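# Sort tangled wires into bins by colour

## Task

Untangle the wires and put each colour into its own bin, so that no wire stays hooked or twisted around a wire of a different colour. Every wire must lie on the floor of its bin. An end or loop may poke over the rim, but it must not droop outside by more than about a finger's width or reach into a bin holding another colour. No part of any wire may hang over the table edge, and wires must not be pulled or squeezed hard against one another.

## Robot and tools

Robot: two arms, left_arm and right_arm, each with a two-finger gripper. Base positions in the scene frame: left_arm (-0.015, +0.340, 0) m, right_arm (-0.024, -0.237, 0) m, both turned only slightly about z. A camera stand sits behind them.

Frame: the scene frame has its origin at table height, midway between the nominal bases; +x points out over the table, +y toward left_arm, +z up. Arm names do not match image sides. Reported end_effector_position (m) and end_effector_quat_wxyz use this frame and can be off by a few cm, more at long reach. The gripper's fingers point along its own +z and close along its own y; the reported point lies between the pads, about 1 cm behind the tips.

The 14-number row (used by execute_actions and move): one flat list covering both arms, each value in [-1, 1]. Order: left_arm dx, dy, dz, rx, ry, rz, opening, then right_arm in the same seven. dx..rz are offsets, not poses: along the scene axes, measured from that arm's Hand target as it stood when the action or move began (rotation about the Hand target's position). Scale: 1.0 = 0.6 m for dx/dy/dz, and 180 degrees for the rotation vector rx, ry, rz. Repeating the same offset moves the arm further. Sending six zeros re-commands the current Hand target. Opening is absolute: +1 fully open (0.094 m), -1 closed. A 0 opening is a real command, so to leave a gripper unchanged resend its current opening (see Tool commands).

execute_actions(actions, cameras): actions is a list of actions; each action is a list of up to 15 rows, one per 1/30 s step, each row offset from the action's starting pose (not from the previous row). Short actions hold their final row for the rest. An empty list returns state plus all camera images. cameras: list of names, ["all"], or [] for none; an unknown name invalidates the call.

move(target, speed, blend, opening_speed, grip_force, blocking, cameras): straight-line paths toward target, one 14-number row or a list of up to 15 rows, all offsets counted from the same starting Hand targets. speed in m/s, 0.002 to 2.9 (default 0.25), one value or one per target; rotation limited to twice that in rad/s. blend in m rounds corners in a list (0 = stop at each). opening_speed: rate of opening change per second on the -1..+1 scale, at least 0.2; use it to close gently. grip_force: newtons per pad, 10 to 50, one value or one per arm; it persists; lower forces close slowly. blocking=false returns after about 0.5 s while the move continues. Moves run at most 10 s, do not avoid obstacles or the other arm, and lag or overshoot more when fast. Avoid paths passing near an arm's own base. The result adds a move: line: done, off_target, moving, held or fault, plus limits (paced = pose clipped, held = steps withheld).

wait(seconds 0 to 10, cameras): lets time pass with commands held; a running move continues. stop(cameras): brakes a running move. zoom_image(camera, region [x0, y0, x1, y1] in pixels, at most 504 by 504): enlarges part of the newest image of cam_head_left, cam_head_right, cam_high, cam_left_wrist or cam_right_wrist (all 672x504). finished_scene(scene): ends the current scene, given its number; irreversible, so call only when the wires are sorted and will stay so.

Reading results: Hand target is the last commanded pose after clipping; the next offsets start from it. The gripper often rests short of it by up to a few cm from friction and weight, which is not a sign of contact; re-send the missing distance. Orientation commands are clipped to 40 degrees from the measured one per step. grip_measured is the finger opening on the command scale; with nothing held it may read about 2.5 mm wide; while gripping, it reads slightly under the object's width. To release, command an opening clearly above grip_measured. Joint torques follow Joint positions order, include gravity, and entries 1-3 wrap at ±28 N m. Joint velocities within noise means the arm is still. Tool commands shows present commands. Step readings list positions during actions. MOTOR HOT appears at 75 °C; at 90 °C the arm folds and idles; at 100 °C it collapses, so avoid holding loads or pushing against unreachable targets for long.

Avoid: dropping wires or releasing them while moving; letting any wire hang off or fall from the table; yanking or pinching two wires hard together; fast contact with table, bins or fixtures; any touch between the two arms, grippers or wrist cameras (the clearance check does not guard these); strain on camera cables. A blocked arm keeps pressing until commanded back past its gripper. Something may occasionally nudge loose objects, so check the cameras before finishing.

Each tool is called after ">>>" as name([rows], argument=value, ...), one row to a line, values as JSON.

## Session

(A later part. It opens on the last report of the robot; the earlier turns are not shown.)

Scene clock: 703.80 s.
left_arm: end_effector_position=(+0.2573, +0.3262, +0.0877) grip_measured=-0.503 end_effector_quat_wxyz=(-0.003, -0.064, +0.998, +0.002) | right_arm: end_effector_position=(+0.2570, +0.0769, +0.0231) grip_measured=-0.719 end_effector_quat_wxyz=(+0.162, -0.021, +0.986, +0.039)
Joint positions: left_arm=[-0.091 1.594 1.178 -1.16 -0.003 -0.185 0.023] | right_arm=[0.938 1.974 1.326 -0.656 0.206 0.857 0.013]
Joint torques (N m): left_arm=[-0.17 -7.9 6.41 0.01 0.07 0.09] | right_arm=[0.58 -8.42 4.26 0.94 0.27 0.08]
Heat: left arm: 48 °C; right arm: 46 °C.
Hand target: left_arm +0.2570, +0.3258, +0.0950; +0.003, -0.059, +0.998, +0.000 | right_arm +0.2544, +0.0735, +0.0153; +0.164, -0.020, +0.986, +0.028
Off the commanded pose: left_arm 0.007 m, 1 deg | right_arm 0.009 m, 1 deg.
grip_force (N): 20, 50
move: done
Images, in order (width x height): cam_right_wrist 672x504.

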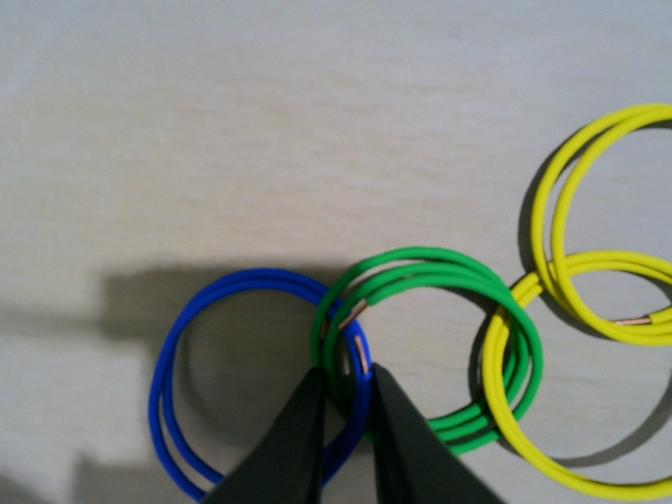

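>>> move([
  [0,0,0,0,0,0,-0.5,-0.002,-0.012,0.008,0,0,0,-0.72],
  [0,0,0,0,0,0,-0.5,-0.002,-0.012,-0.013,0,0,0,-0.72],
], speed=0.05, cameras=["cam_right_wrist"])

>>> zoom_image(camera="cam_right_wrist", region=[220, 280, 460, 480])

Scene clock: 717.53 s.
left_arm: end_effector_position=(+0.2573, +0.3262, +0.0877) grip_measured=-0.503 end_effector_quat_wxyz=(-0.003, -0.064, +0.998, +0.002) | right_arm: end_effector_position=(+0.2587, +0.0750, +0.0214) grip_measured=-0.719 end_effector_quat_wxyz=(+0.174, -0.019, +0.984, +0.041)
Joint positions: left_arm=[-0.091 1.594 1.178 -1.16 -0.003 -0.185 0.023] | right_arm=[0.939 1.964 1.295 -0.617 0.222 0.858 0.013]
Joint torques (N m): left_arm=[-0.06 -8.05 6.32 -0.02 0.07 0.1] | right_arm=[-0.14 -8.25 2.85 0.99 0.07 -0.01]
Heat: left arm: 48 °C; right arm: 45 °C.
Hand target: left_arm +0.2570, +0.3258, +0.0950; +0.003, -0.059, +0.998, +0.000 | right_arm +0.2530, +0.0663, +0.0076; +0.164, -0.020, +0.986, +0.028
Off the commanded pose: left_arm 0.007 m, 1 deg | right_arm 0.017 m, 2 deg.
grip_force (N): 20, 50
move: off_target (right_arm)
Images, in order (width x height): cam_right_wrist 672x504.

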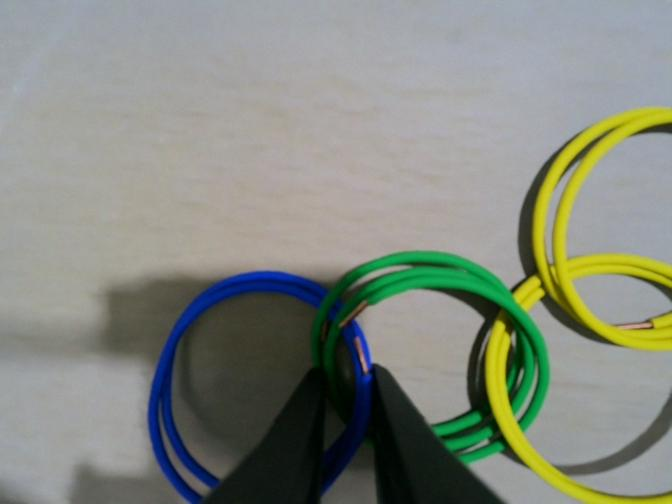

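Scaled by 2.100 from the camera's 672x504 image, which has a finer 960x720 frame.

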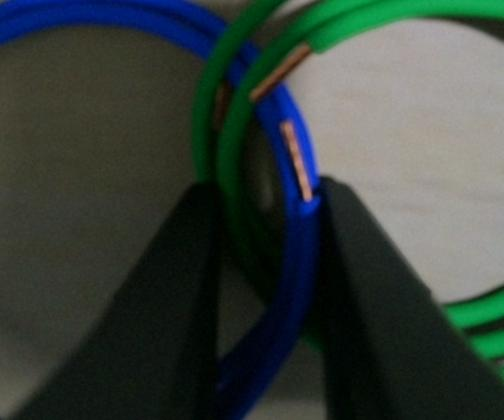

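>>> move([
  [0,0,0,0,0,0,-0.5,0,0.0,0.045,0,0,0,-0.72],
  [0,0,0,0,0,0,-0.5,-0.002,-0.008,0.045,0,0,0,-0.6],
], speed=0.08, cameras=["cam_right_wrist"])

>>> zoom_image(camera="cam_right_wrist", region=[200, 240, 440, 440])

Scene clock: 730.47 s.
left_arm: end_effector_position=(+0.2573, +0.3262, +0.0877) grip_measured=-0.503 end_effector_quat_wxyz=(-0.003, -0.064, +0.998, +0.002) | right_arm: end_effector_position=(+0.2523, +0.0664, +0.0234) grip_measured=-0.601 end_effector_quat_wxyz=(+0.162, -0.021, +0.986, +0.027)
Joint positions: left_arm=[-0.091 1.594 1.178 -1.16 -0.003 -0.185 0.023] | right_arm=[0.939 1.95 1.295 -0.668 0.222 0.856 0.019]
Joint torques (N m): left_arm=[0.1 -7.73 6.42 0 0.05 0.06] | right_arm=[-0.58 -11.84 5.48 0.47 0.07 -0.06]
Heat: left arm: 48 °C; right arm: 44 °C.
Hand target: left_arm +0.2570, +0.3258, +0.0950; +0.003, -0.059, +0.998, +0.000 | right_arm +0.2518, +0.0615, +0.0346; +0.164, -0.020, +0.986, +0.028
Off the commanded pose: left_arm 0.007 m, 1 deg | right_arm 0.012 m, 0 deg.
grip_force (N): 20, 50
move: off_target (right_arm); target 2's new opening was sent with right_arm's hand 0.012 m and 0 deg from that target
Images, in order (width x height): cam_right_wrist 672x504.

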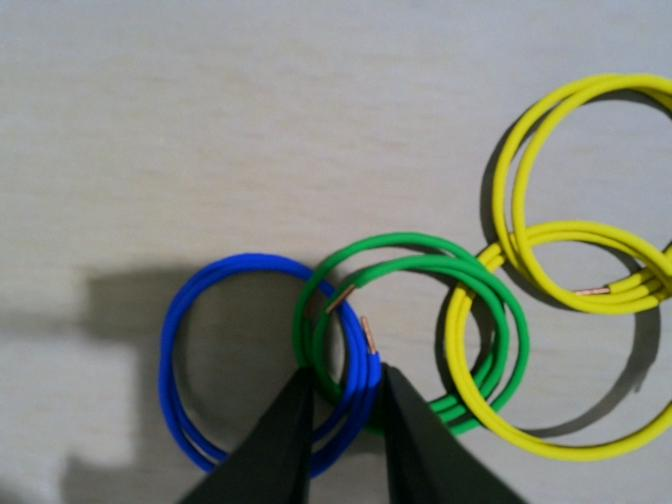

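Scaled by 2.100 from the camera's 672x504 image, which has a finer 960x720 frame.

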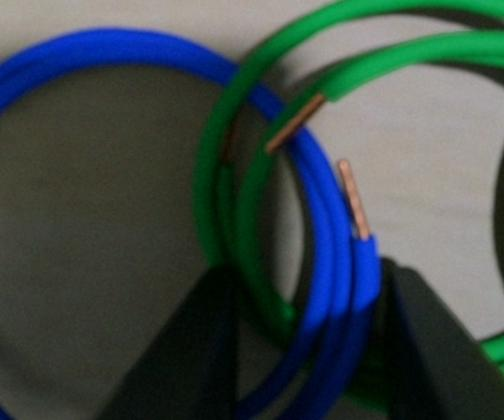

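>>> move([
  [0,0,0,0,0,0,-0.5,0,0,0.025,0,0,0,-0.6],
  [0,0,0,0,0,0,-0.5,0.02,-0.012,0.015,0,0,0,-0.85],
], speed=0.08, cameras=["cam_right_wrist"])

>>> zoom_image(camera="cam_right_wrist", region=[200, 240, 440, 440])

Scene clock: 765.17 s.
left_arm: end_effector_position=(+0.2573, +0.3262, +0.0877) grip_measured=-0.503 end_effector_quat_wxyz=(-0.003, -0.064, +0.998, +0.002) | right_arm: end_effector_position=(+0.2558, +0.0441, +0.0272) grip_measured=-0.849 end_effector_quat_wxyz=(+0.146, -0.021, +0.989, +0.006)
Joint positions: left_arm=[-0.091 1.594 1.178 -1.16 -0.003 -0.185 0.023] | right_arm=[0.894 1.93 1.295 -0.733 0.214 0.818 0.007]
Joint torques (N m): left_arm=[-0.05 -7.82 6.24 -0.03 0.02 0.04] | right_arm=[-0.09 -10.77 7.62 0.81 0.05 -0.05]
Motor temperatures (°C): left_arm=[33 48 49 32 32 33 34] | right_arm=[31 41 44 36 34 32 33]
Heat: left arm: 49 °C; right arm: 44 °C.
Hand target: left_arm +0.2570, +0.3258, +0.0950; +0.003, -0.059, +0.998, +0.000 | right_arm +0.2640, +0.0542, +0.0435; +0.164, -0.020, +0.986, +0.028
Off the commanded pose: left_arm 0.007 m, 1 deg | right_arm 0.021 m, 3 deg.
grip_force (N): 20, 50
move: off_target (right_arm); target 2's new opening was sent with right_arm's hand 0.021 m and 3 deg from that target
Images, in order (width x height): cam_right_wrist 672x504.

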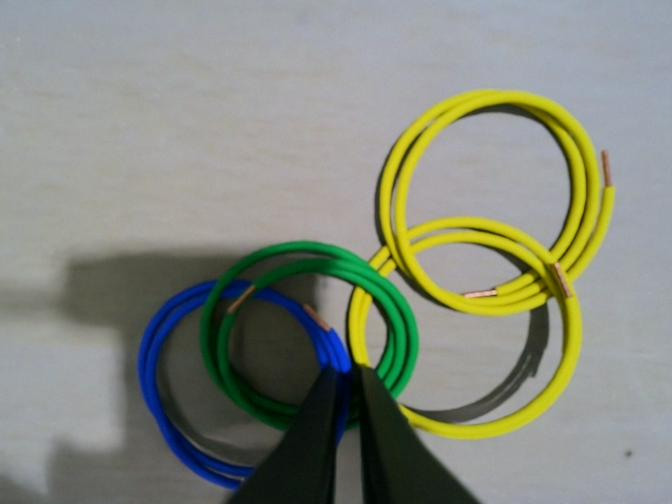

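Scaled by 2.100 from the camera's 672x504 image, which has a finer 960x720 frame.

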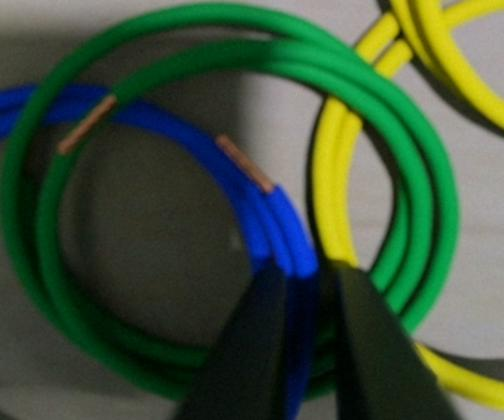

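>>> move(target=[0,0,0,0,0,0,-0.5,-0.01,-0.02,0.03,0,0,0,-0.5], speed=0.1, cameras=["cam_right_wrist"])

>>> zoom_image(camera="cam_right_wrist", region=[160, 180, 420, 400])

Scene clock: 782.97 s.
left_arm: end_effector_position=(+0.2573, +0.3262, +0.0877) grip_measured=-0.503 end_effector_quat_wxyz=(-0.003, -0.064, +0.998, +0.002) | right_arm: end_effector_position=(+0.2552, +0.0422, +0.0483) grip_measured=-0.502 end_effector_quat_wxyz=(+0.156, -0.022, +0.987, +0.018)
Joint positions: left_arm=[-0.091 1.594 1.178 -1.16 -0.003 -0.185 0.023] | right_arm=[0.891 1.869 1.295 -0.761 0.211 0.811 0.023]
Joint torques (N m): left_arm=[0.16 -7.94 6.32 0.02 0.05 0.04] | right_arm=[-0.53 -10.97 6.45 0.6 0.04 -0.07]
Heat: left arm: 49 °C; right arm: 45 °C.
Hand target: left_arm +0.2570, +0.3258, +0.0950; +0.003, -0.059, +0.998, +0.000 | right_arm +0.2579, +0.0422, +0.0616; +0.164, -0.020, +0.986, +0.029
Off the commanded pose: left_arm 0.007 m, 1 deg | right_arm 0.013 m, 2 deg.
grip_force (N): 20, 50
move: off_target (right_arm)
Images, in order (width x height): cam_right_wrist 672x504.

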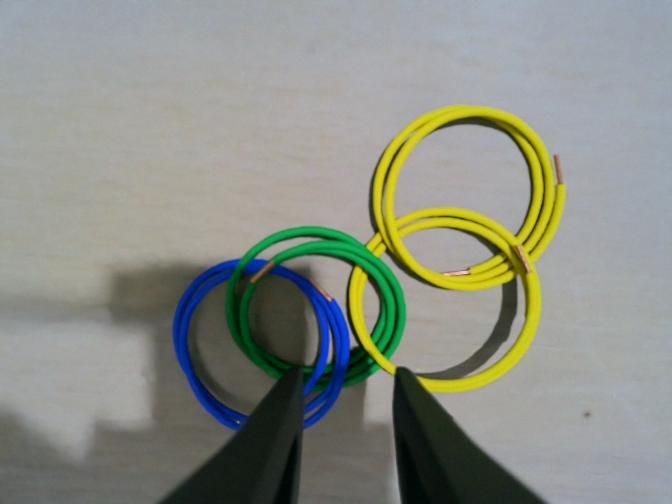

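Scaled by 1.938 from the camera's 672x504 image, which has a finer 960x720 frame.

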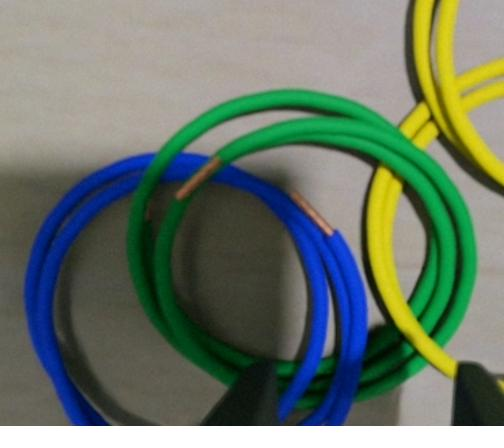

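>>> move([
  [0,0,0,0,0,0,-0.5,-0.03,-0.1,0.15,0,0,0,-0.5],
  [0,-0.2,0,0,0,-0.316,-0.5,-0.03,-0.28,0.15,0,0,0,-0.5],
  [0.013,-0.39,-0.075,0,0,-0.316,-0.5,-0.03,-0.28,0.15,0,0,0,-0.5],
], blend=0.03, cameras=["cam_left_wrist","cam_right_wrist"])

>>> zoom_image(camera="cam_left_wrist", region=[270, 140, 530, 400])

Scene clock: 837.43 s.
left_arm: end_effector_position=(+0.2577, +0.0967, +0.0498) grip_measured=-0.503 end_effector_quat_wxyz=(-0.007, +0.428, +0.904, +0.001) | right_arm: end_effector_position=(+0.2457, -0.1226, +0.1515) grip_measured=-0.502 end_effector_quat_wxyz=(+0.165, -0.019, +0.986, +0.026)
Joint positions: left_arm=[-0.765 1.978 1.494 -1.102 0.001 0.155 0.023] | right_arm=[0.467 1.346 1.155 -1.056 0.092 0.402 0.023]
Joint torques (N m): left_arm=[0.29 -9.05 6.87 0.33 0.01 -0.09] | right_arm=[-0.47 -5.93 4.88 0.84 -0.09 -0.07]
Motor temperatures (°C): left_arm=[33 47 49 32 31 33 34] | right_arm=[31 49 44 36 34 32 33]
Heat: left arm: 49 °C; right arm: 49 °C.
Hand target: left_arm +0.2648, +0.0917, +0.0500; +0.002, +0.423, +0.906, -0.001 | right_arm +0.2400, -0.1257, +0.1515; +0.164, -0.020, +0.986, +0.029
Off the commanded pose: left_arm 0.009 m, 1 deg | right_arm 0.007 m, 0 deg.
grip_force (N): 20, 50
move: done
Images, in order (width x height): cam_left_wrist 672x504, cam_right_wrist 672x504.

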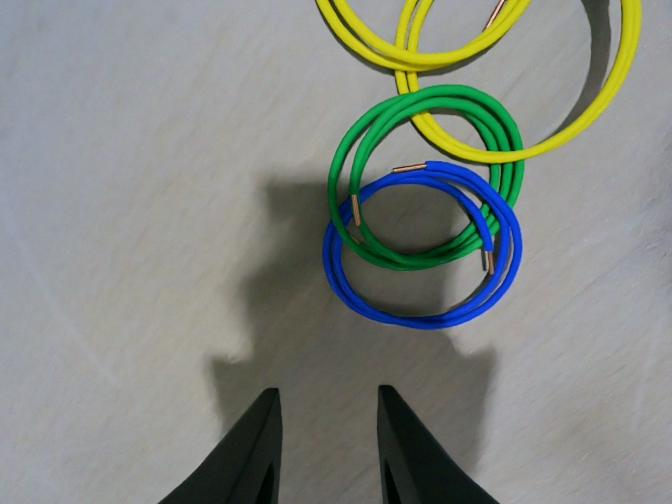

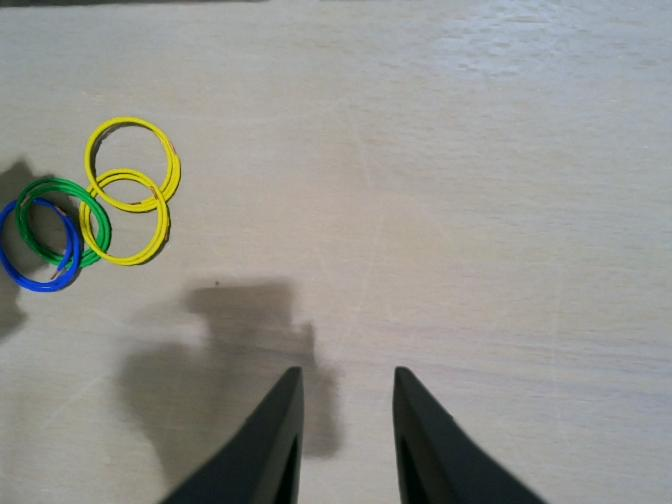

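Scaled by 1.938 from the camera's 672x504 image, which has a finer 960x720 frame.

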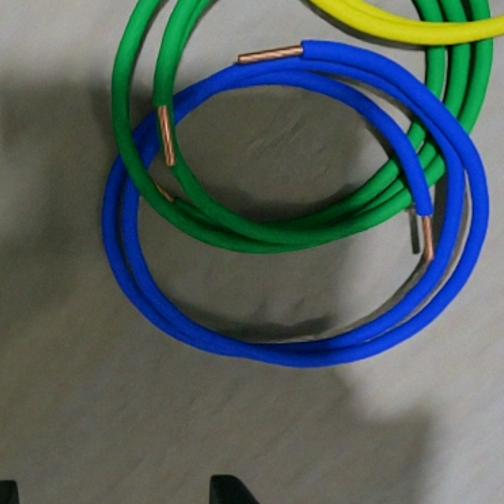

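>>> move(target=[-0.002,-0.078,0,0,0,0.5,-0.68,0,0,0,0,0,0,-0.5], cameras=["cam_left_wrist","cam_right_wrist"])

>>> zoom_image(camera="cam_left_wrist", region=[230, 140, 490, 400])

Scene clock: 878.37 s.
left_arm: end_effector_position=(+0.2657, +0.0450, +0.0534) grip_measured=-0.677 end_effector_quat_wxyz=(+0.005, -0.339, +0.941, -0.013) | right_arm: end_effector_position=(+0.2457, -0.1226, +0.1515) grip_measured=-0.502 end_effector_quat_wxyz=(+0.165, -0.019, +0.986, +0.026)
Joint positions: left_arm=[-0.846 2.096 1.683 -1.131 0.001 -1.503 0.015] | right_arm=[0.467 1.346 1.155 -1.056 0.092 0.402 0.023]
Joint torques (N m): left_arm=[-0.43 -9.31 7.15 0 -0.01 -0.12] | right_arm=[-0.47 -5.91 4.88 0.85 -0.09 -0.07]
Motor temperatures (°C): left_arm=[33 48 52 32 31 33 34] | right_arm=[31 42 44 36 34 32 33]
Heat: left arm: 52 °C; right arm: 44 °C.
Hand target: left_arm +0.2636, +0.0450, +0.0500; +0.003, -0.341, +0.940, +0.001 | right_arm +0.2400, -0.1257, +0.1515; +0.164, -0.020, +0.986, +0.029
Off the commanded pose: left_arm 0.004 m, 2 deg | right_arm 0.007 m, 0 deg.
grip_force (N): 20, 50
move: done
Images, in order (width x height): cam_left_wrist 672x504, cam_right_wrist 672x504.

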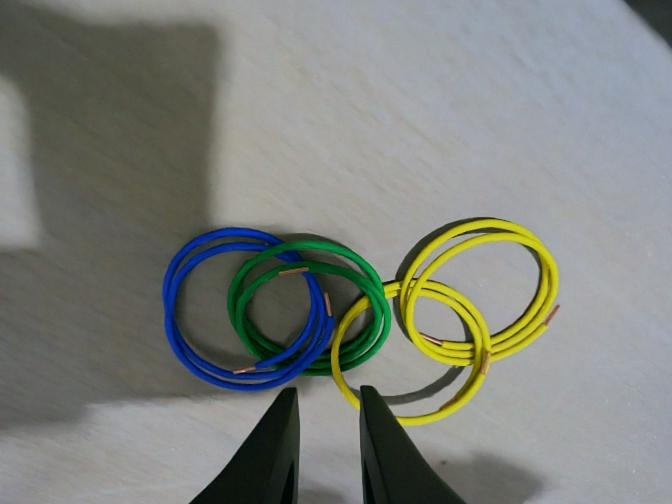

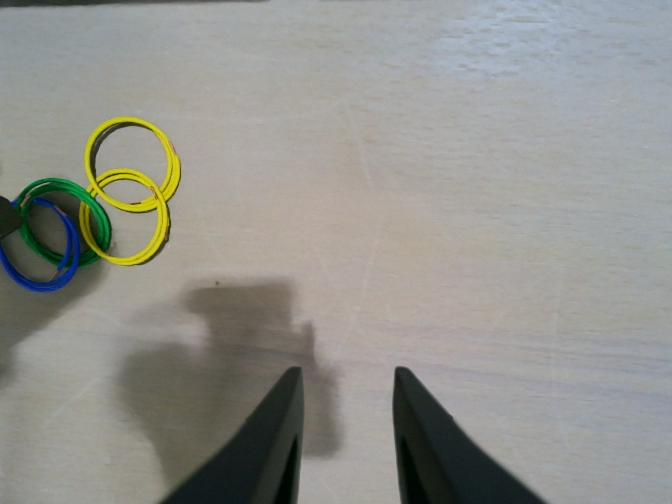

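Scaled by 1.938 from the camera's 672x504 image, which has a finer 960x720 frame.

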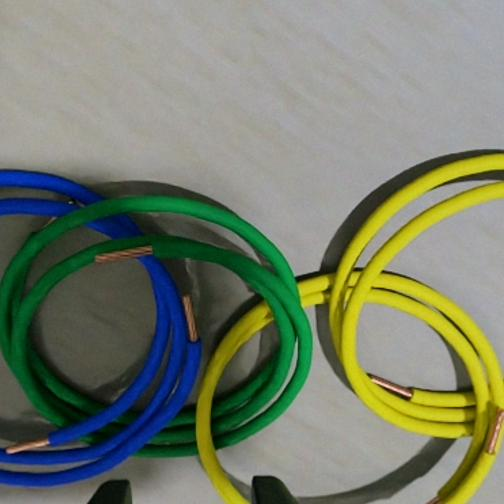

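>>> move(target=[-0.012,-0.008,-0.056,0,0,0,-0.75,0,0,0,0,0,0,-0.5], speed=0.08, cameras=["cam_left_wrist"])

>>> zoom_image(camera="cam_left_wrist", region=[230, 210, 430, 410])

Scene clock: 890.80 s.
left_arm: end_effector_position=(+0.2582, +0.0401, +0.0251) grip_measured=-0.747 end_effector_quat_wxyz=(+0.002, -0.339, +0.941, -0.006) | right_arm: end_effector_position=(+0.2457, -0.1226, +0.1515) grip_measured=-0.502 end_effector_quat_wxyz=(+0.165, -0.019, +0.986, +0.026)
Joint positions: left_arm=[-0.868 2.128 1.618 -1.048 0.001 -1.524 0.012] | right_arm=[0.467 1.346 1.155 -1.056 0.092 0.402 0.023]
Joint torques (N m): left_arm=[-0.68 -10.06 4.82 0.35 -0.02 -0.08] | right_arm=[-0.46 -5.91 4.88 0.84 -0.09 -0.07]
Heat: left arm: 50 °C; right arm: 44 °C.
Hand target: left_arm +0.2564, +0.0401, +0.0164; +0.003, -0.341, +0.940, +0.001 | right_arm +0.2400, -0.1257, +0.1515; +0.164, -0.020, +0.986, +0.029
Off the commanded pose: left_arm 0.009 m, 1 deg | right_arm 0.007 m, 0 deg.
grip_force (N): 20, 50
move: done
Images, in order (width x height): cam_left_wrist 672x504.

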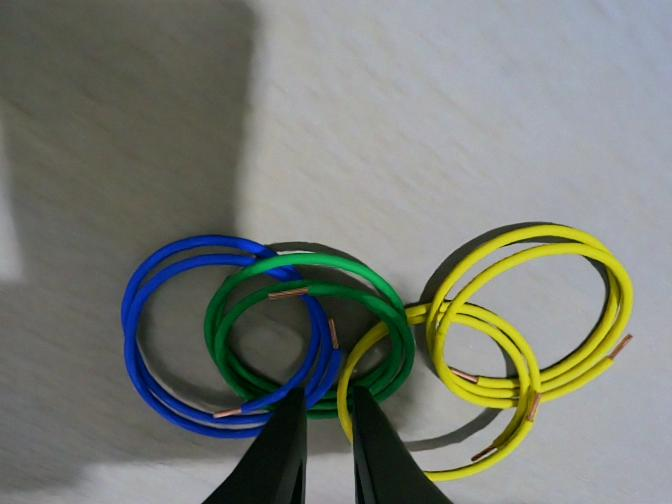

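Scaled by 2.520 from the camera's 672x504 image, which has a finer 960x720 frame.

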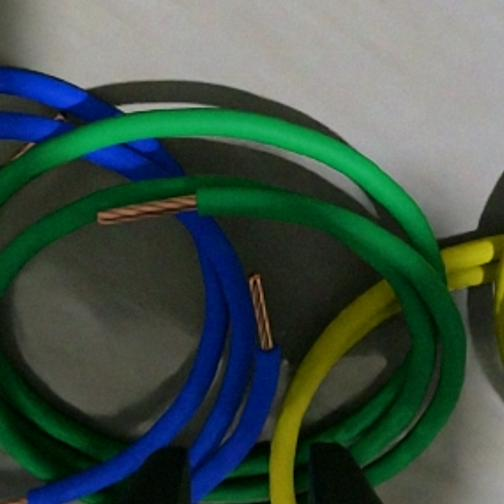

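>>> move([
  [0.018,0.005,0.004,0,0,0,-0.86,0,0,0,0,0,0,-0.5],
  [0.016,0.004,-0.012,0,0,0,-0.86,0,0,0,0,0,0,-0.5],
], speed=0.06, cameras=["cam_left_wrist"])

>>> zoom_image(camera="cam_left_wrist", region=[230, 240, 430, 440])

Scene clock: 908.87 s.
left_arm: end_effector_position=(+0.2644, +0.0407, +0.0186) grip_measured=-0.857 end_effector_quat_wxyz=(+0.002, -0.342, +0.940, -0.006) | right_arm: end_effector_position=(+0.2457, -0.1226, +0.1515) grip_measured=-0.502 end_effector_quat_wxyz=(+0.165, -0.019, +0.986, +0.026)
Joint positions: left_arm=[-0.856 2.149 1.625 -1.034 0.001 -1.519 0.007] | right_arm=[0.467 1.346 1.155 -1.056 0.092 0.402 0.023]
Joint torques (N m): left_arm=[0.25 -9.81 5.24 0.35 -0.04 0.02] | right_arm=[-0.46 -5.91 4.86 0.84 -0.09 -0.07]
Heat: left arm: 51 °C; right arm: 43 °C.
Hand target: left_arm +0.2660, +0.0425, +0.0093; +0.003, -0.341, +0.940, +0.001 | right_arm +0.2400, -0.1257, +0.1515; +0.164, -0.020, +0.986, +0.029
Off the commanded pose: left_arm 0.010 m, 1 deg | right_arm 0.007 m, 0 deg.
grip_force (N): 20, 50
move: done
Images, in order (width x height): cam_left_wrist 672x504.

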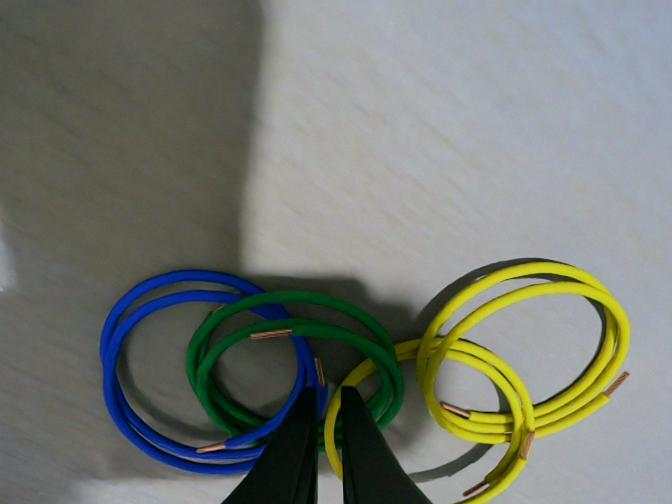

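Scaled by 2.520 from the camera's 672x504 image, which has a finer 960x720 frame.

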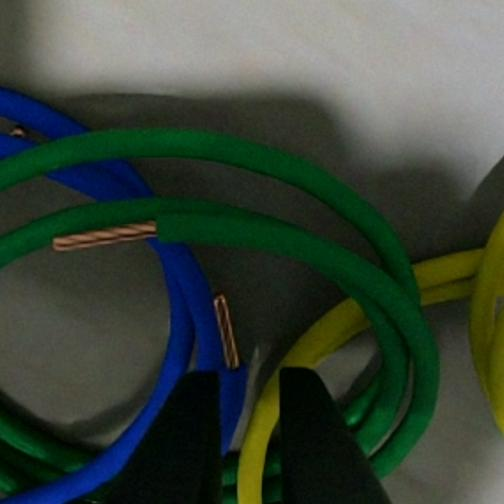

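>>> move([
  [0.004,0.003,0.016,0,0,0,-0.82,0,0,0,0,0,0,-0.5],
  [0.0075,0.0095,0.012,0,0,0,-0.82,0,0,0,0,0,0,-0.5],
  [0.0075,0.0095,-0.004,0,0,0,-0.82,0,0,0,0,0,0,-0.5],
], speed=0.06, cameras=["cam_left_wrist"])

>>> zoom_image(camera="cam_left_wrist", region=[230, 240, 430, 440])

Scene clock: 925.50 s.
left_arm: end_effector_position=(+0.2704, +0.0430, +0.0186) grip_measured=-0.823 end_effector_quat_wxyz=(+0.004, -0.342, +0.940, -0.011) | right_arm: end_effector_position=(+0.2457, -0.1226, +0.1515) grip_measured=-0.502 end_effector_quat_wxyz=(+0.165, -0.019, +0.986, +0.026)
Joint positions: left_arm=[-0.841 2.149 1.625 -1.024 0.001 -1.504 0.008] | right_arm=[0.467 1.346 1.155 -1.056 0.092 0.402 0.023]
Joint torques (N m): left_arm=[0.53 -9.72 4.31 0.36 -0.02 0.05] | right_arm=[-0.47 -5.91 4.88 0.84 -0.08 -0.07]
Heat: left arm: 50 °C; right arm: 43 °C.
Hand target: left_arm +0.2705, +0.0483, +0.0069; +0.003, -0.342, +0.940, +0.001 | right_arm +0.2400, -0.1257, +0.1515; +0.164, -0.020, +0.986, +0.029
Off the commanded pose: left_arm 0.013 m, 1 deg | right_arm 0.007 m, 0 deg.
grip_force (N): 20, 50
move: off_target (left_arm)
Images, in order (width x height): cam_left_wrist 672x504.

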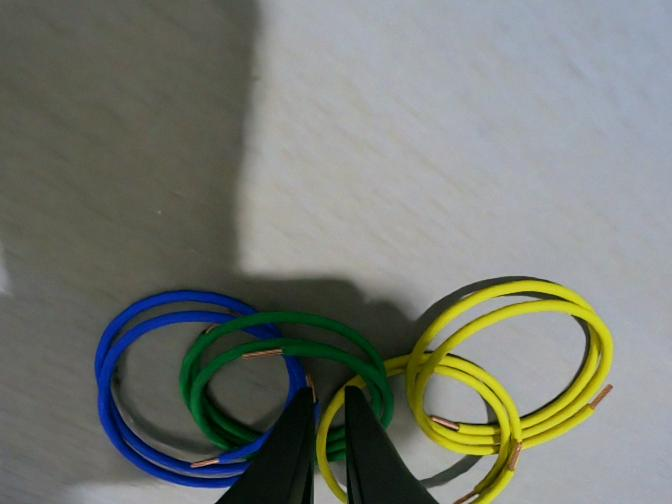

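Scaled by 2.520 from the camera's 672x504 image, which has a finer 960x720 frame.

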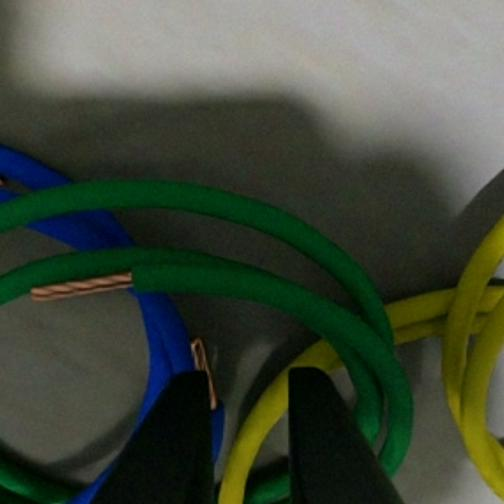

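>>> move([
  [0,0.0,0.016,0,0,0,-0.82,0,0,0,0,0,0,-0.5],
  [-0.006,0.016,0.012,0,0,0,-0.82,0,0,0,0,0,0,-0.5],
  [-0.006,0.016,-0.004,0,0,0,-0.82,0,0,0,0,0,0,-0.5],
], speed=0.06, cameras=["cam_left_wrist"])

>>> zoom_image(camera="cam_left_wrist", region=[230, 240, 430, 440])

Scene clock: 950.03 s.
left_arm: end_effector_position=(+0.2639, +0.0555, +0.0064) grip_measured=-0.823 end_effector_quat_wxyz=(-0.004, -0.342, +0.940, +0.005) | right_arm: end_effector_position=(+0.2457, -0.1226, +0.1515) grip_measured=-0.502 end_effector_quat_wxyz=(+0.165, -0.019, +0.986, +0.026)
Joint positions: left_arm=[-0.831 2.146 1.57 -1.007 0.002 -1.494 0.008] | right_arm=[0.467 1.346 1.155 -1.056 0.092 0.402 0.023]
Joint torques (N m): left_arm=[0.53 -12.08 3.81 0.41 -0.03 0.02] | right_arm=[-0.47 -5.93 4.88 0.84 -0.09 -0.07]
Heat: left arm: 50 °C; right arm: 43 °C.
Hand target: left_arm +0.2669, +0.0579, +0.0044; +0.002, -0.342, +0.940, +0.001 | right_arm +0.2400, -0.1257, +0.1515; +0.164, -0.020, +0.986, +0.029
Off the commanded pose: left_arm 0.004 m, 1 deg | right_arm 0.007 m, 0 deg.
grip_force (N): 20, 50
move: done
Images, in order (width x height): cam_left_wrist 672x504.

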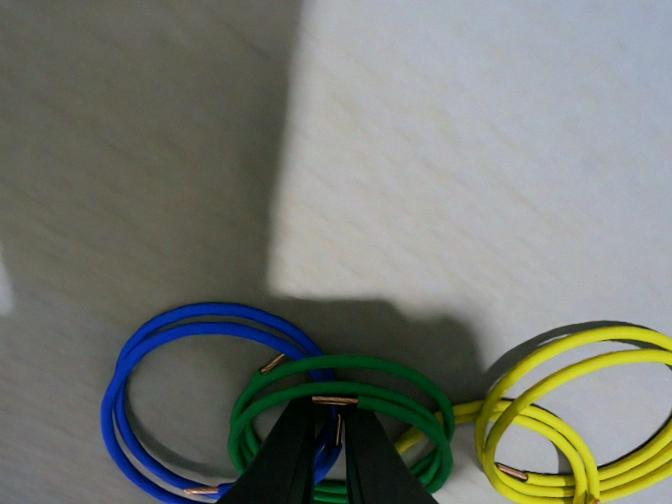

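Scaled by 2.520 from the camera's 672x504 image, which has a finer 960x720 frame.

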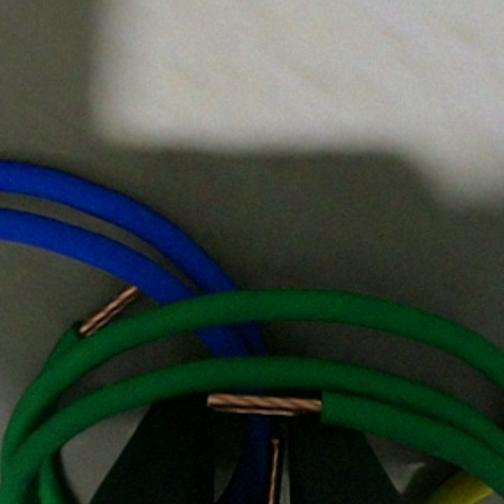

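>>> move(target=[-0.008,-0.012,0.012,0,0,0,-0.82,0,0,0,0,0,0,-0.5], speed=0.06, cameras=["cam_left_wrist"])

>>> zoom_image(camera="cam_left_wrist", region=[230, 240, 430, 440])

Scene clock: 966.23 s.
left_arm: end_effector_position=(+0.2631, +0.0548, +0.0064) grip_measured=-0.823 end_effector_quat_wxyz=(-0.002, -0.341, +0.940, +0.006) | right_arm: end_effector_position=(+0.2457, -0.1226, +0.1515) grip_measured=-0.502 end_effector_quat_wxyz=(+0.165, -0.019, +0.986, +0.026)
Joint positions: left_arm=[-0.835 2.146 1.57 -1.007 0 -1.496 0.008] | right_arm=[0.467 1.346 1.155 -1.056 0.092 0.402 0.023]
Joint torques (N m): left_arm=[-1.2 -12.25 5.5 0.13 0.02 -0.13] | right_arm=[-0.46 -5.91 4.88 0.84 -0.09 -0.07]
Heat: left arm: 52 °C; right arm: 43 °C.
Hand target: left_arm +0.2621, +0.0507, +0.0116; +0.003, -0.341, +0.940, +0.001 | right_arm +0.2400, -0.1257, +0.1515; +0.164, -0.020, +0.986, +0.029
Off the commanded pose: left_arm 0.007 m, 1 deg | right_arm 0.007 m, 0 deg.
grip_force (N): 20, 50
move: done
Images, in order (width x height): cam_left_wrist 672x504.

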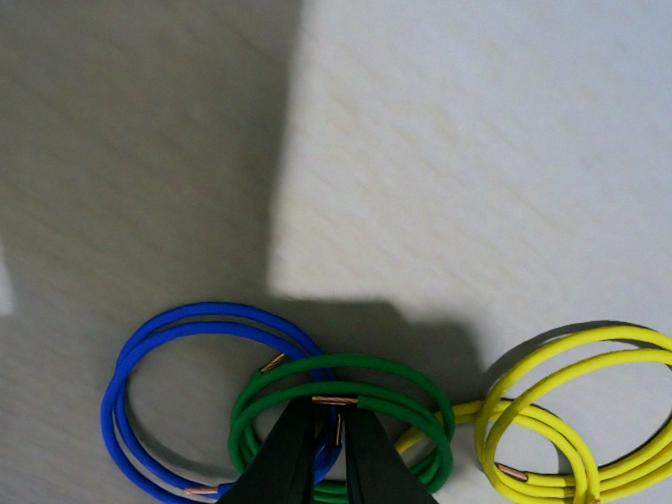

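Scaled by 2.520 from the camera's 672x504 image, which has a finer 960x720 frame.

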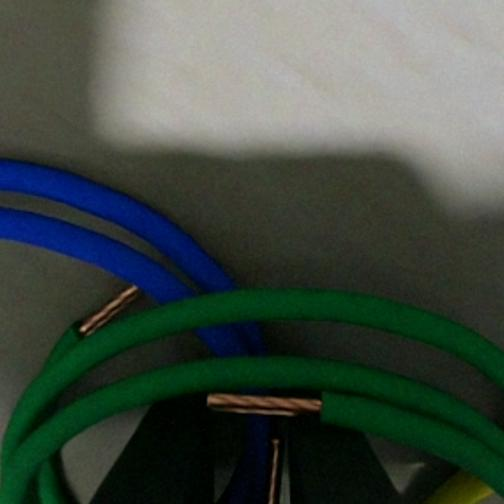

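>>> move(target=[-0.006,-0.002,0.01,0,0,0,-0.82,0,0,0,0,0,0,-0.5], speed=0.06, cameras=["cam_left_wrist"])

>>> zoom_image(camera="cam_left_wrist", region=[230, 240, 430, 440])

Scene clock: 980.17 s.
left_arm: end_effector_position=(+0.2600, +0.0516, +0.0069) grip_measured=-0.823 end_effector_quat_wxyz=(-0.002, -0.340, +0.941, +0.005) | right_arm: end_effector_position=(+0.2457, -0.1226, +0.1515) grip_measured=-0.502 end_effector_quat_wxyz=(+0.165, -0.019, +0.986, +0.026)
Joint positions: left_arm=[-0.846 2.145 1.57 -1.007 0 -1.504 0.008] | right_arm=[0.467 1.346 1.155 -1.056 0.092 0.402 0.023]
Joint torques (N m): left_arm=[-0.81 -13.34 5.94 0.01 -0.02 -0.13] | right_arm=[-0.47 -5.91 4.88 0.84 -0.09 -0.07]
Motor temperatures (°C): left_arm=[33 53 49 32 31 33 34] | right_arm=[31 40 43 36 34 32 33]
Heat: left arm: 53 °C; right arm: 43 °C.
Hand target: left_arm +0.2585, +0.0495, +0.0177; +0.003, -0.342, +0.940, +0.001 | right_arm +0.2400, -0.1257, +0.1515; +0.164, -0.020, +0.986, +0.029
Off the commanded pose: left_arm 0.011 m, 1 deg | right_arm 0.007 m, 0 deg.
grip_force (N): 20, 50
move: off_target (left_arm)
Images, in order (width x height): cam_left_wrist 672x504.

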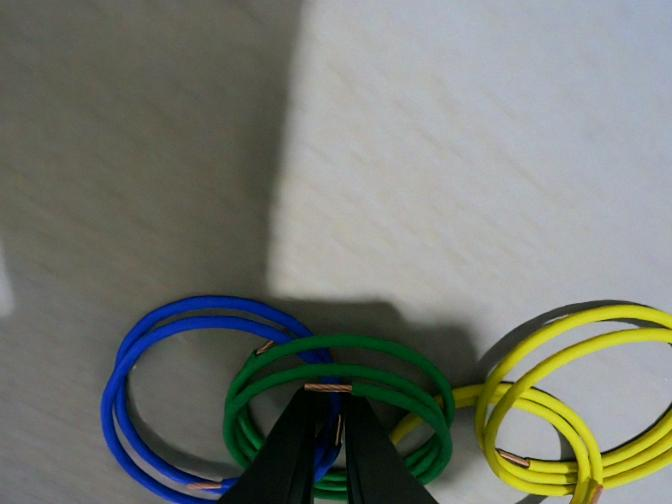

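Scaled by 2.520 from the camera's 672x504 image, which has a finer 960x720 frame.

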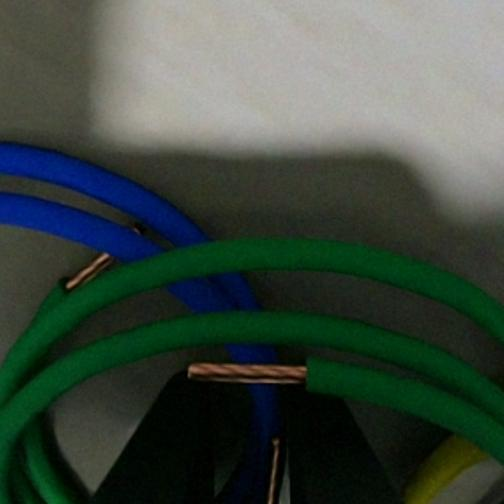

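>>> move(target=[-0.01,-0.007,0.012,0,0,0,-0.82,0,0,0,0,0,0,-0.5], speed=0.06, cameras=["cam_left_wrist"])

>>> zoom_image(camera="cam_left_wrist", region=[230, 240, 430, 440])

Scene clock: 991.97 s.
left_arm: end_effector_position=(+0.2518, +0.0483, +0.0102) grip_measured=-0.823 end_effector_quat_wxyz=(-0.004, -0.338, +0.941, +0.009) | right_arm: end_effector_position=(+0.2457, -0.1226, +0.1515) grip_measured=-0.502 end_effector_quat_wxyz=(+0.165, -0.019, +0.986, +0.026)
Joint positions: left_arm=[-0.866 2.136 1.57 -1.024 0 -1.522 0.008] | right_arm=[0.467 1.346 1.155 -1.056 0.092 0.402 0.023]
Joint torques (N m): left_arm=[-0.39 -13.42 6.72 -0.12 0 -0.12] | right_arm=[-0.46 -5.91 4.89 0.84 -0.09 -0.07]
Motor temperatures (°C): left_arm=[33 58 49 32 31 33 34] | right_arm=[31 39 43 36 34 32 33]
Heat: left arm: 58 °C; right arm: 43 °C.
Hand target: left_arm +0.2525, +0.0453, +0.0247; +0.002, -0.341, +0.940, +0.001 | right_arm +0.2400, -0.1257, +0.1515; +0.164, -0.020, +0.986, +0.029
Off the commanded pose: left_arm 0.015 m, 1 deg | right_arm 0.007 m, 0 deg.
grip_force (N): 20, 50
move: off_target (left_arm)
Images, in order (width x height): cam_left_wrist 672x504.

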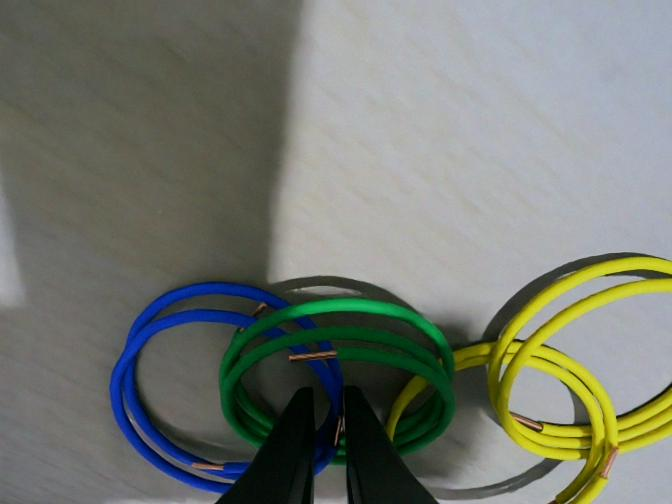

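Scaled by 2.520 from the camera's 672x504 image, which has a finer 960x720 frame.

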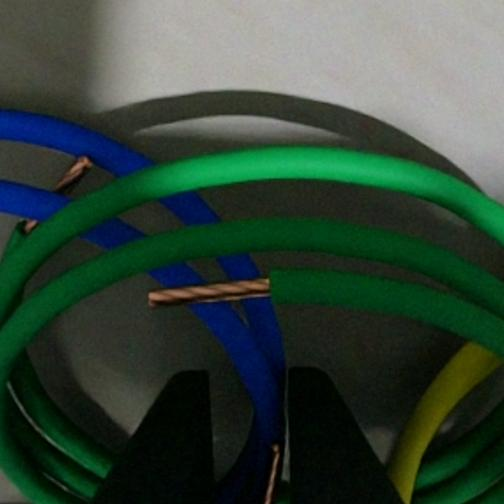

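>>> move(target=[-0.004,-0.003,0.02,0,0,0,-0.82,0,0,0,0,0,0,-0.5], speed=0.06, cameras=["cam_left_wrist"])

>>> zoom_image(camera="cam_left_wrist", region=[230, 240, 430, 440])

Scene clock: 1002.73 s.
left_arm: end_effector_position=(+0.2501, +0.0459, +0.0233) grip_measured=-0.823 end_effector_quat_wxyz=(-0.003, -0.339, +0.941, +0.008) | right_arm: end_effector_position=(+0.2457, -0.1226, +0.1515) grip_measured=-0.502 end_effector_quat_wxyz=(+0.165, -0.019, +0.986, +0.026)
Joint positions: left_arm=[-0.874 2.121 1.6 -1.066 0 -1.53 0.008] | right_arm=[0.467 1.346 1.155 -1.056 0.092 0.402 0.023]
Joint torques (N m): left_arm=[-0.59 -13.11 6.63 -0.06 0 -0.11] | right_arm=[-0.46 -5.91 4.88 0.84 -0.09 -0.07]
Motor temperatures (°C): left_arm=[33 55 49 32 31 33 34] | right_arm=[31 39 43 36 34 32 33]
Heat: left arm: 55 °C; right arm: 43 °C.
Hand target: left_arm +0.2501, +0.0435, +0.0369; +0.003, -0.341, +0.940, +0.001 | right_arm +0.2400, -0.1257, +0.1515; +0.164, -0.020, +0.986, +0.029
Off the commanded pose: left_arm 0.014 m, 1 deg | right_arm 0.007 m, 0 deg.
grip_force (N): 20, 50
move: off_target (left_arm)
Images, in order (width x height): cam_left_wrist 672x504.

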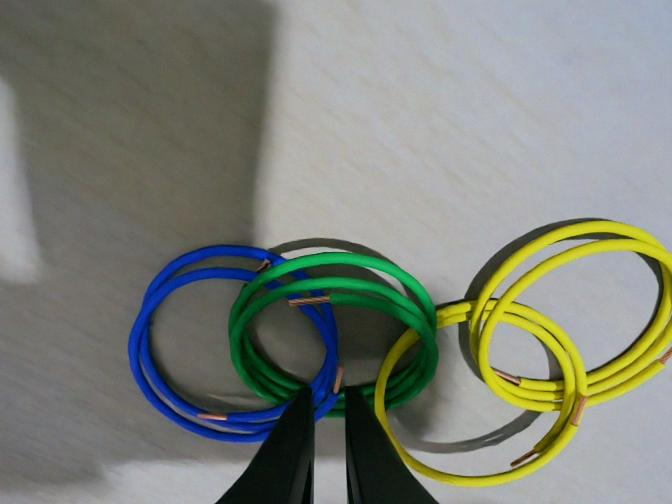

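Scaled by 2.520 from the camera's 672x504 image, which has a finer 960x720 frame.

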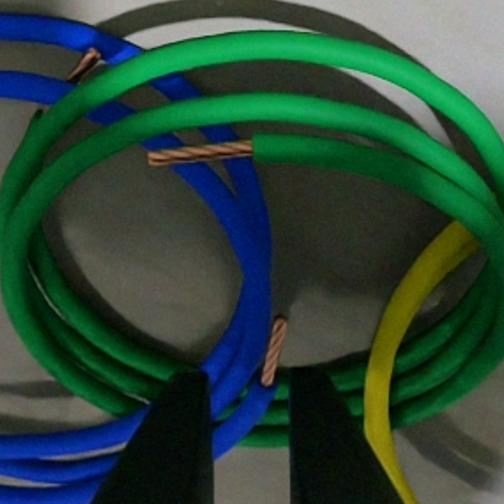

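>>> move([
  [0.01,-0.001,0.0,0,0,0,-0.82,0,0,0,0,0,0,-0.5],
  [0.011,-0.0015,-0.026,0,0,0,-0.82,0,0,0,0,0,0,-0.5],
], speed=0.05, cameras=["cam_left_wrist"])

>>> zoom_image(camera="cam_left_wrist", region=[230, 240, 430, 440])

Scene clock: 1018.87 s.
left_arm: end_effector_position=(+0.2566, +0.0387, +0.0297) grip_measured=-0.823 end_effector_quat_wxyz=(+0.003, -0.339, +0.941, -0.007) | right_arm: end_effector_position=(+0.2457, -0.1226, +0.1515) grip_measured=-0.502 end_effector_quat_wxyz=(+0.165, -0.019, +0.986, +0.026)
Joint positions: left_arm=[-0.874 2.121 1.626 -1.061 0 -1.53 0.008] | right_arm=[0.467 1.346 1.155 -1.056 0.092 0.402 0.023]
Joint torques (N m): left_arm=[0.43 -10.33 4.25 0.36 0 -0.03] | right_arm=[-0.47 -5.93 4.86 0.84 -0.09 -0.07]
Motor temperatures (°C): left_arm=[33 56 49 32 31 33 34] | right_arm=[31 39 43 36 34 32 33]
Heat: left arm: 56 °C; right arm: 43 °C.
Hand target: left_arm +0.2566, +0.0426, +0.0212; +0.003, -0.341, +0.940, +0.001 | right_arm +0.2400, -0.1257, +0.1515; +0.164, -0.020, +0.986, +0.029
Off the commanded pose: left_arm 0.009 m, 1 deg | right_arm 0.007 m, 0 deg.
grip_force (N): 20, 50
move: done
Images, in order (width x height): cam_left_wrist 672x504.

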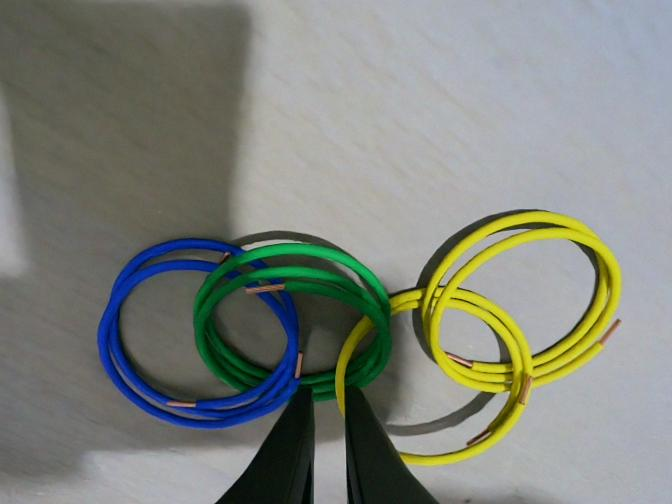

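Scaled by 2.520 from the camera's 672x504 image, which has a finer 960x720 frame.

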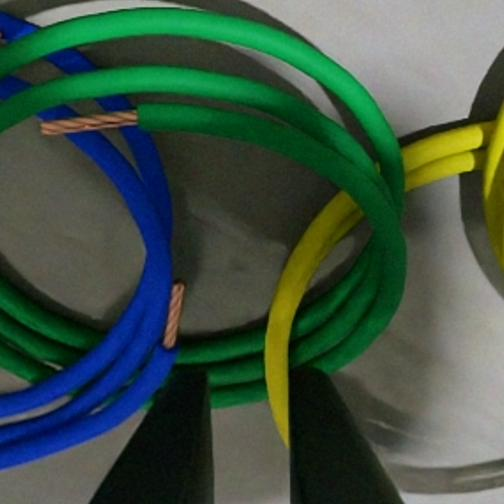

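>>> move([
  [-0.0125,0.012,0.003,0,0,0,-0.8,0,0,0,0,0,0,-0.5],
], speed=0.05, cameras=["cam_left_wrist"])

>>> zoom_image(camera="cam_left_wrist", region=[230, 240, 430, 440])

Scene clock: 1031.77 s.
left_arm: end_effector_position=(+0.2462, +0.0502, +0.0153) grip_measured=-0.803 end_effector_quat_wxyz=(-0.006, -0.339, +0.941, +0.014) | right_arm: end_effector_position=(+0.2457, -0.1226, +0.1515) grip_measured=-0.502 end_effector_quat_wxyz=(+0.165, -0.019, +0.986, +0.026)
Joint positions: left_arm=[-0.874 2.121 1.567 -1.046 0 -1.53 0.009] | right_arm=[0.467 1.346 1.155 -1.056 0.092 0.402 0.023]
Joint torques (N m): left_arm=[0.14 -13.48 4.45 0.32 0 -0.06] | right_arm=[-0.47 -5.93 4.86 0.84 -0.09 -0.07]
Motor temperatures (°C): left_arm=[33 55 48 32 31 33 34] | right_arm=[31 39 43 36 34 32 33]
Heat: left arm: 55 °C; right arm: 43 °C.
Hand target: left_arm +0.2492, +0.0498, +0.0231; +0.003, -0.341, +0.940, +0.001 | right_arm +0.2400, -0.1257, +0.1515; +0.164, -0.020, +0.986, +0.029
Off the commanded pose: left_arm 0.008 m, 2 deg | right_arm 0.007 m, 0 deg.
grip_force (N): 20, 50
move: done
Images, in order (width x height): cam_left_wrist 672x504.

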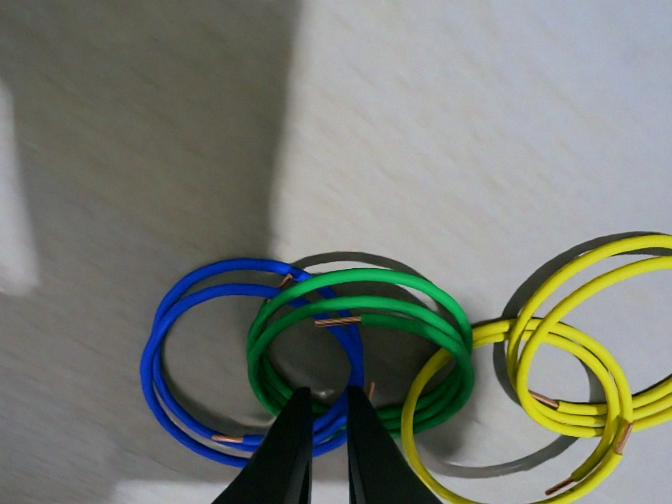

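Scaled by 2.520 from the camera's 672x504 image, which has a finer 960x720 frame.

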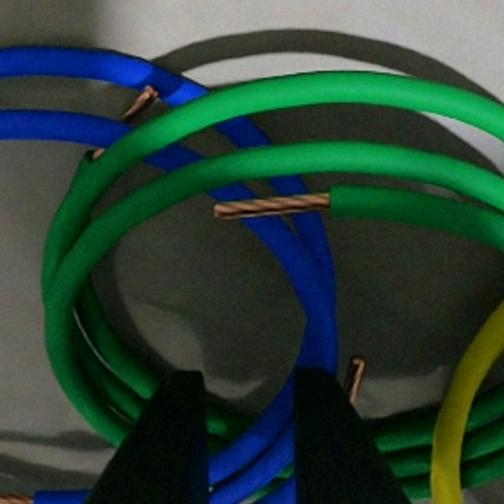

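>>> move([
  [0,0,0.06,0,0,0,-0.8,0,0,0,0,0,0,-0.5],
  [0.005,-0.03,0.04,0,0,0,-0.8,0,0,0,0,0,0,-0.5],
  [0.005,-0.009,0.0,0,0,0,-0.8,0,0,0,0,0,0,-0.5],
], speed=0.1, cameras=["cam_left_wrist"])

>>> zoom_image(camera="cam_left_wrist", region=[230, 240, 430, 440])

Scene clock: 1047.20 s.
left_arm: end_effector_position=(+0.2496, +0.0418, +0.0273) grip_measured=-0.803 end_effector_quat_wxyz=(+0.000, -0.342, +0.940, -0.001) | right_arm: end_effector_position=(+0.2457, -0.1226, +0.1515) grip_measured=-0.502 end_effector_quat_wxyz=(+0.165, -0.019, +0.986, +0.026)
Joint positions: left_arm=[-0.881 2.109 1.599 -1.058 0.001 -1.544 0.009] | right_arm=[0.467 1.346 1.155 -1.056 0.092 0.402 0.023]
Joint torques (N m): left_arm=[0.57 -10.65 4.59 0.31 -0.05 0.04] | right_arm=[-0.49 -5.93 4.88 0.84 -0.09 -0.07]
Motor temperatures (°C): left_arm=[33 57 48 32 31 33 34] | right_arm=[31 39 43 36 34 32 33]
Heat: left arm: 57 °C; right arm: 43 °C.
Hand target: left_arm +0.2521, +0.0443, +0.0230; +0.003, -0.341, +0.940, +0.001 | right_arm +0.2400, -0.1257, +0.1515; +0.164, -0.020, +0.986, +0.029
Off the commanded pose: left_arm 0.006 m, 0 deg | right_arm 0.007 m, 0 deg.
grip_force (N): 20, 50
move: done
Images, in order (width x height): cam_left_wrist 672x504.

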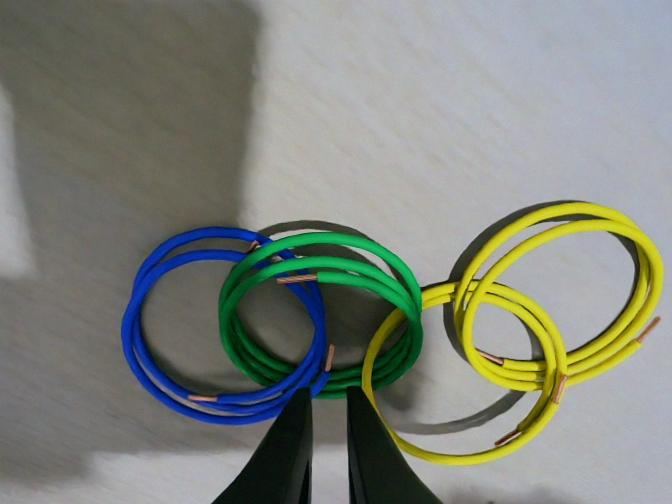

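Scaled by 2.520 from the camera's 672x504 image, which has a finer 960x720 frame.

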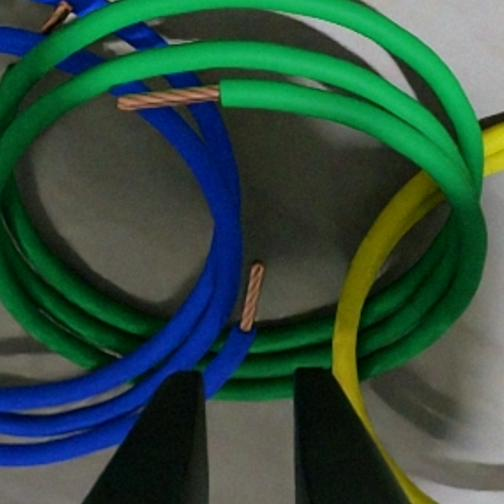

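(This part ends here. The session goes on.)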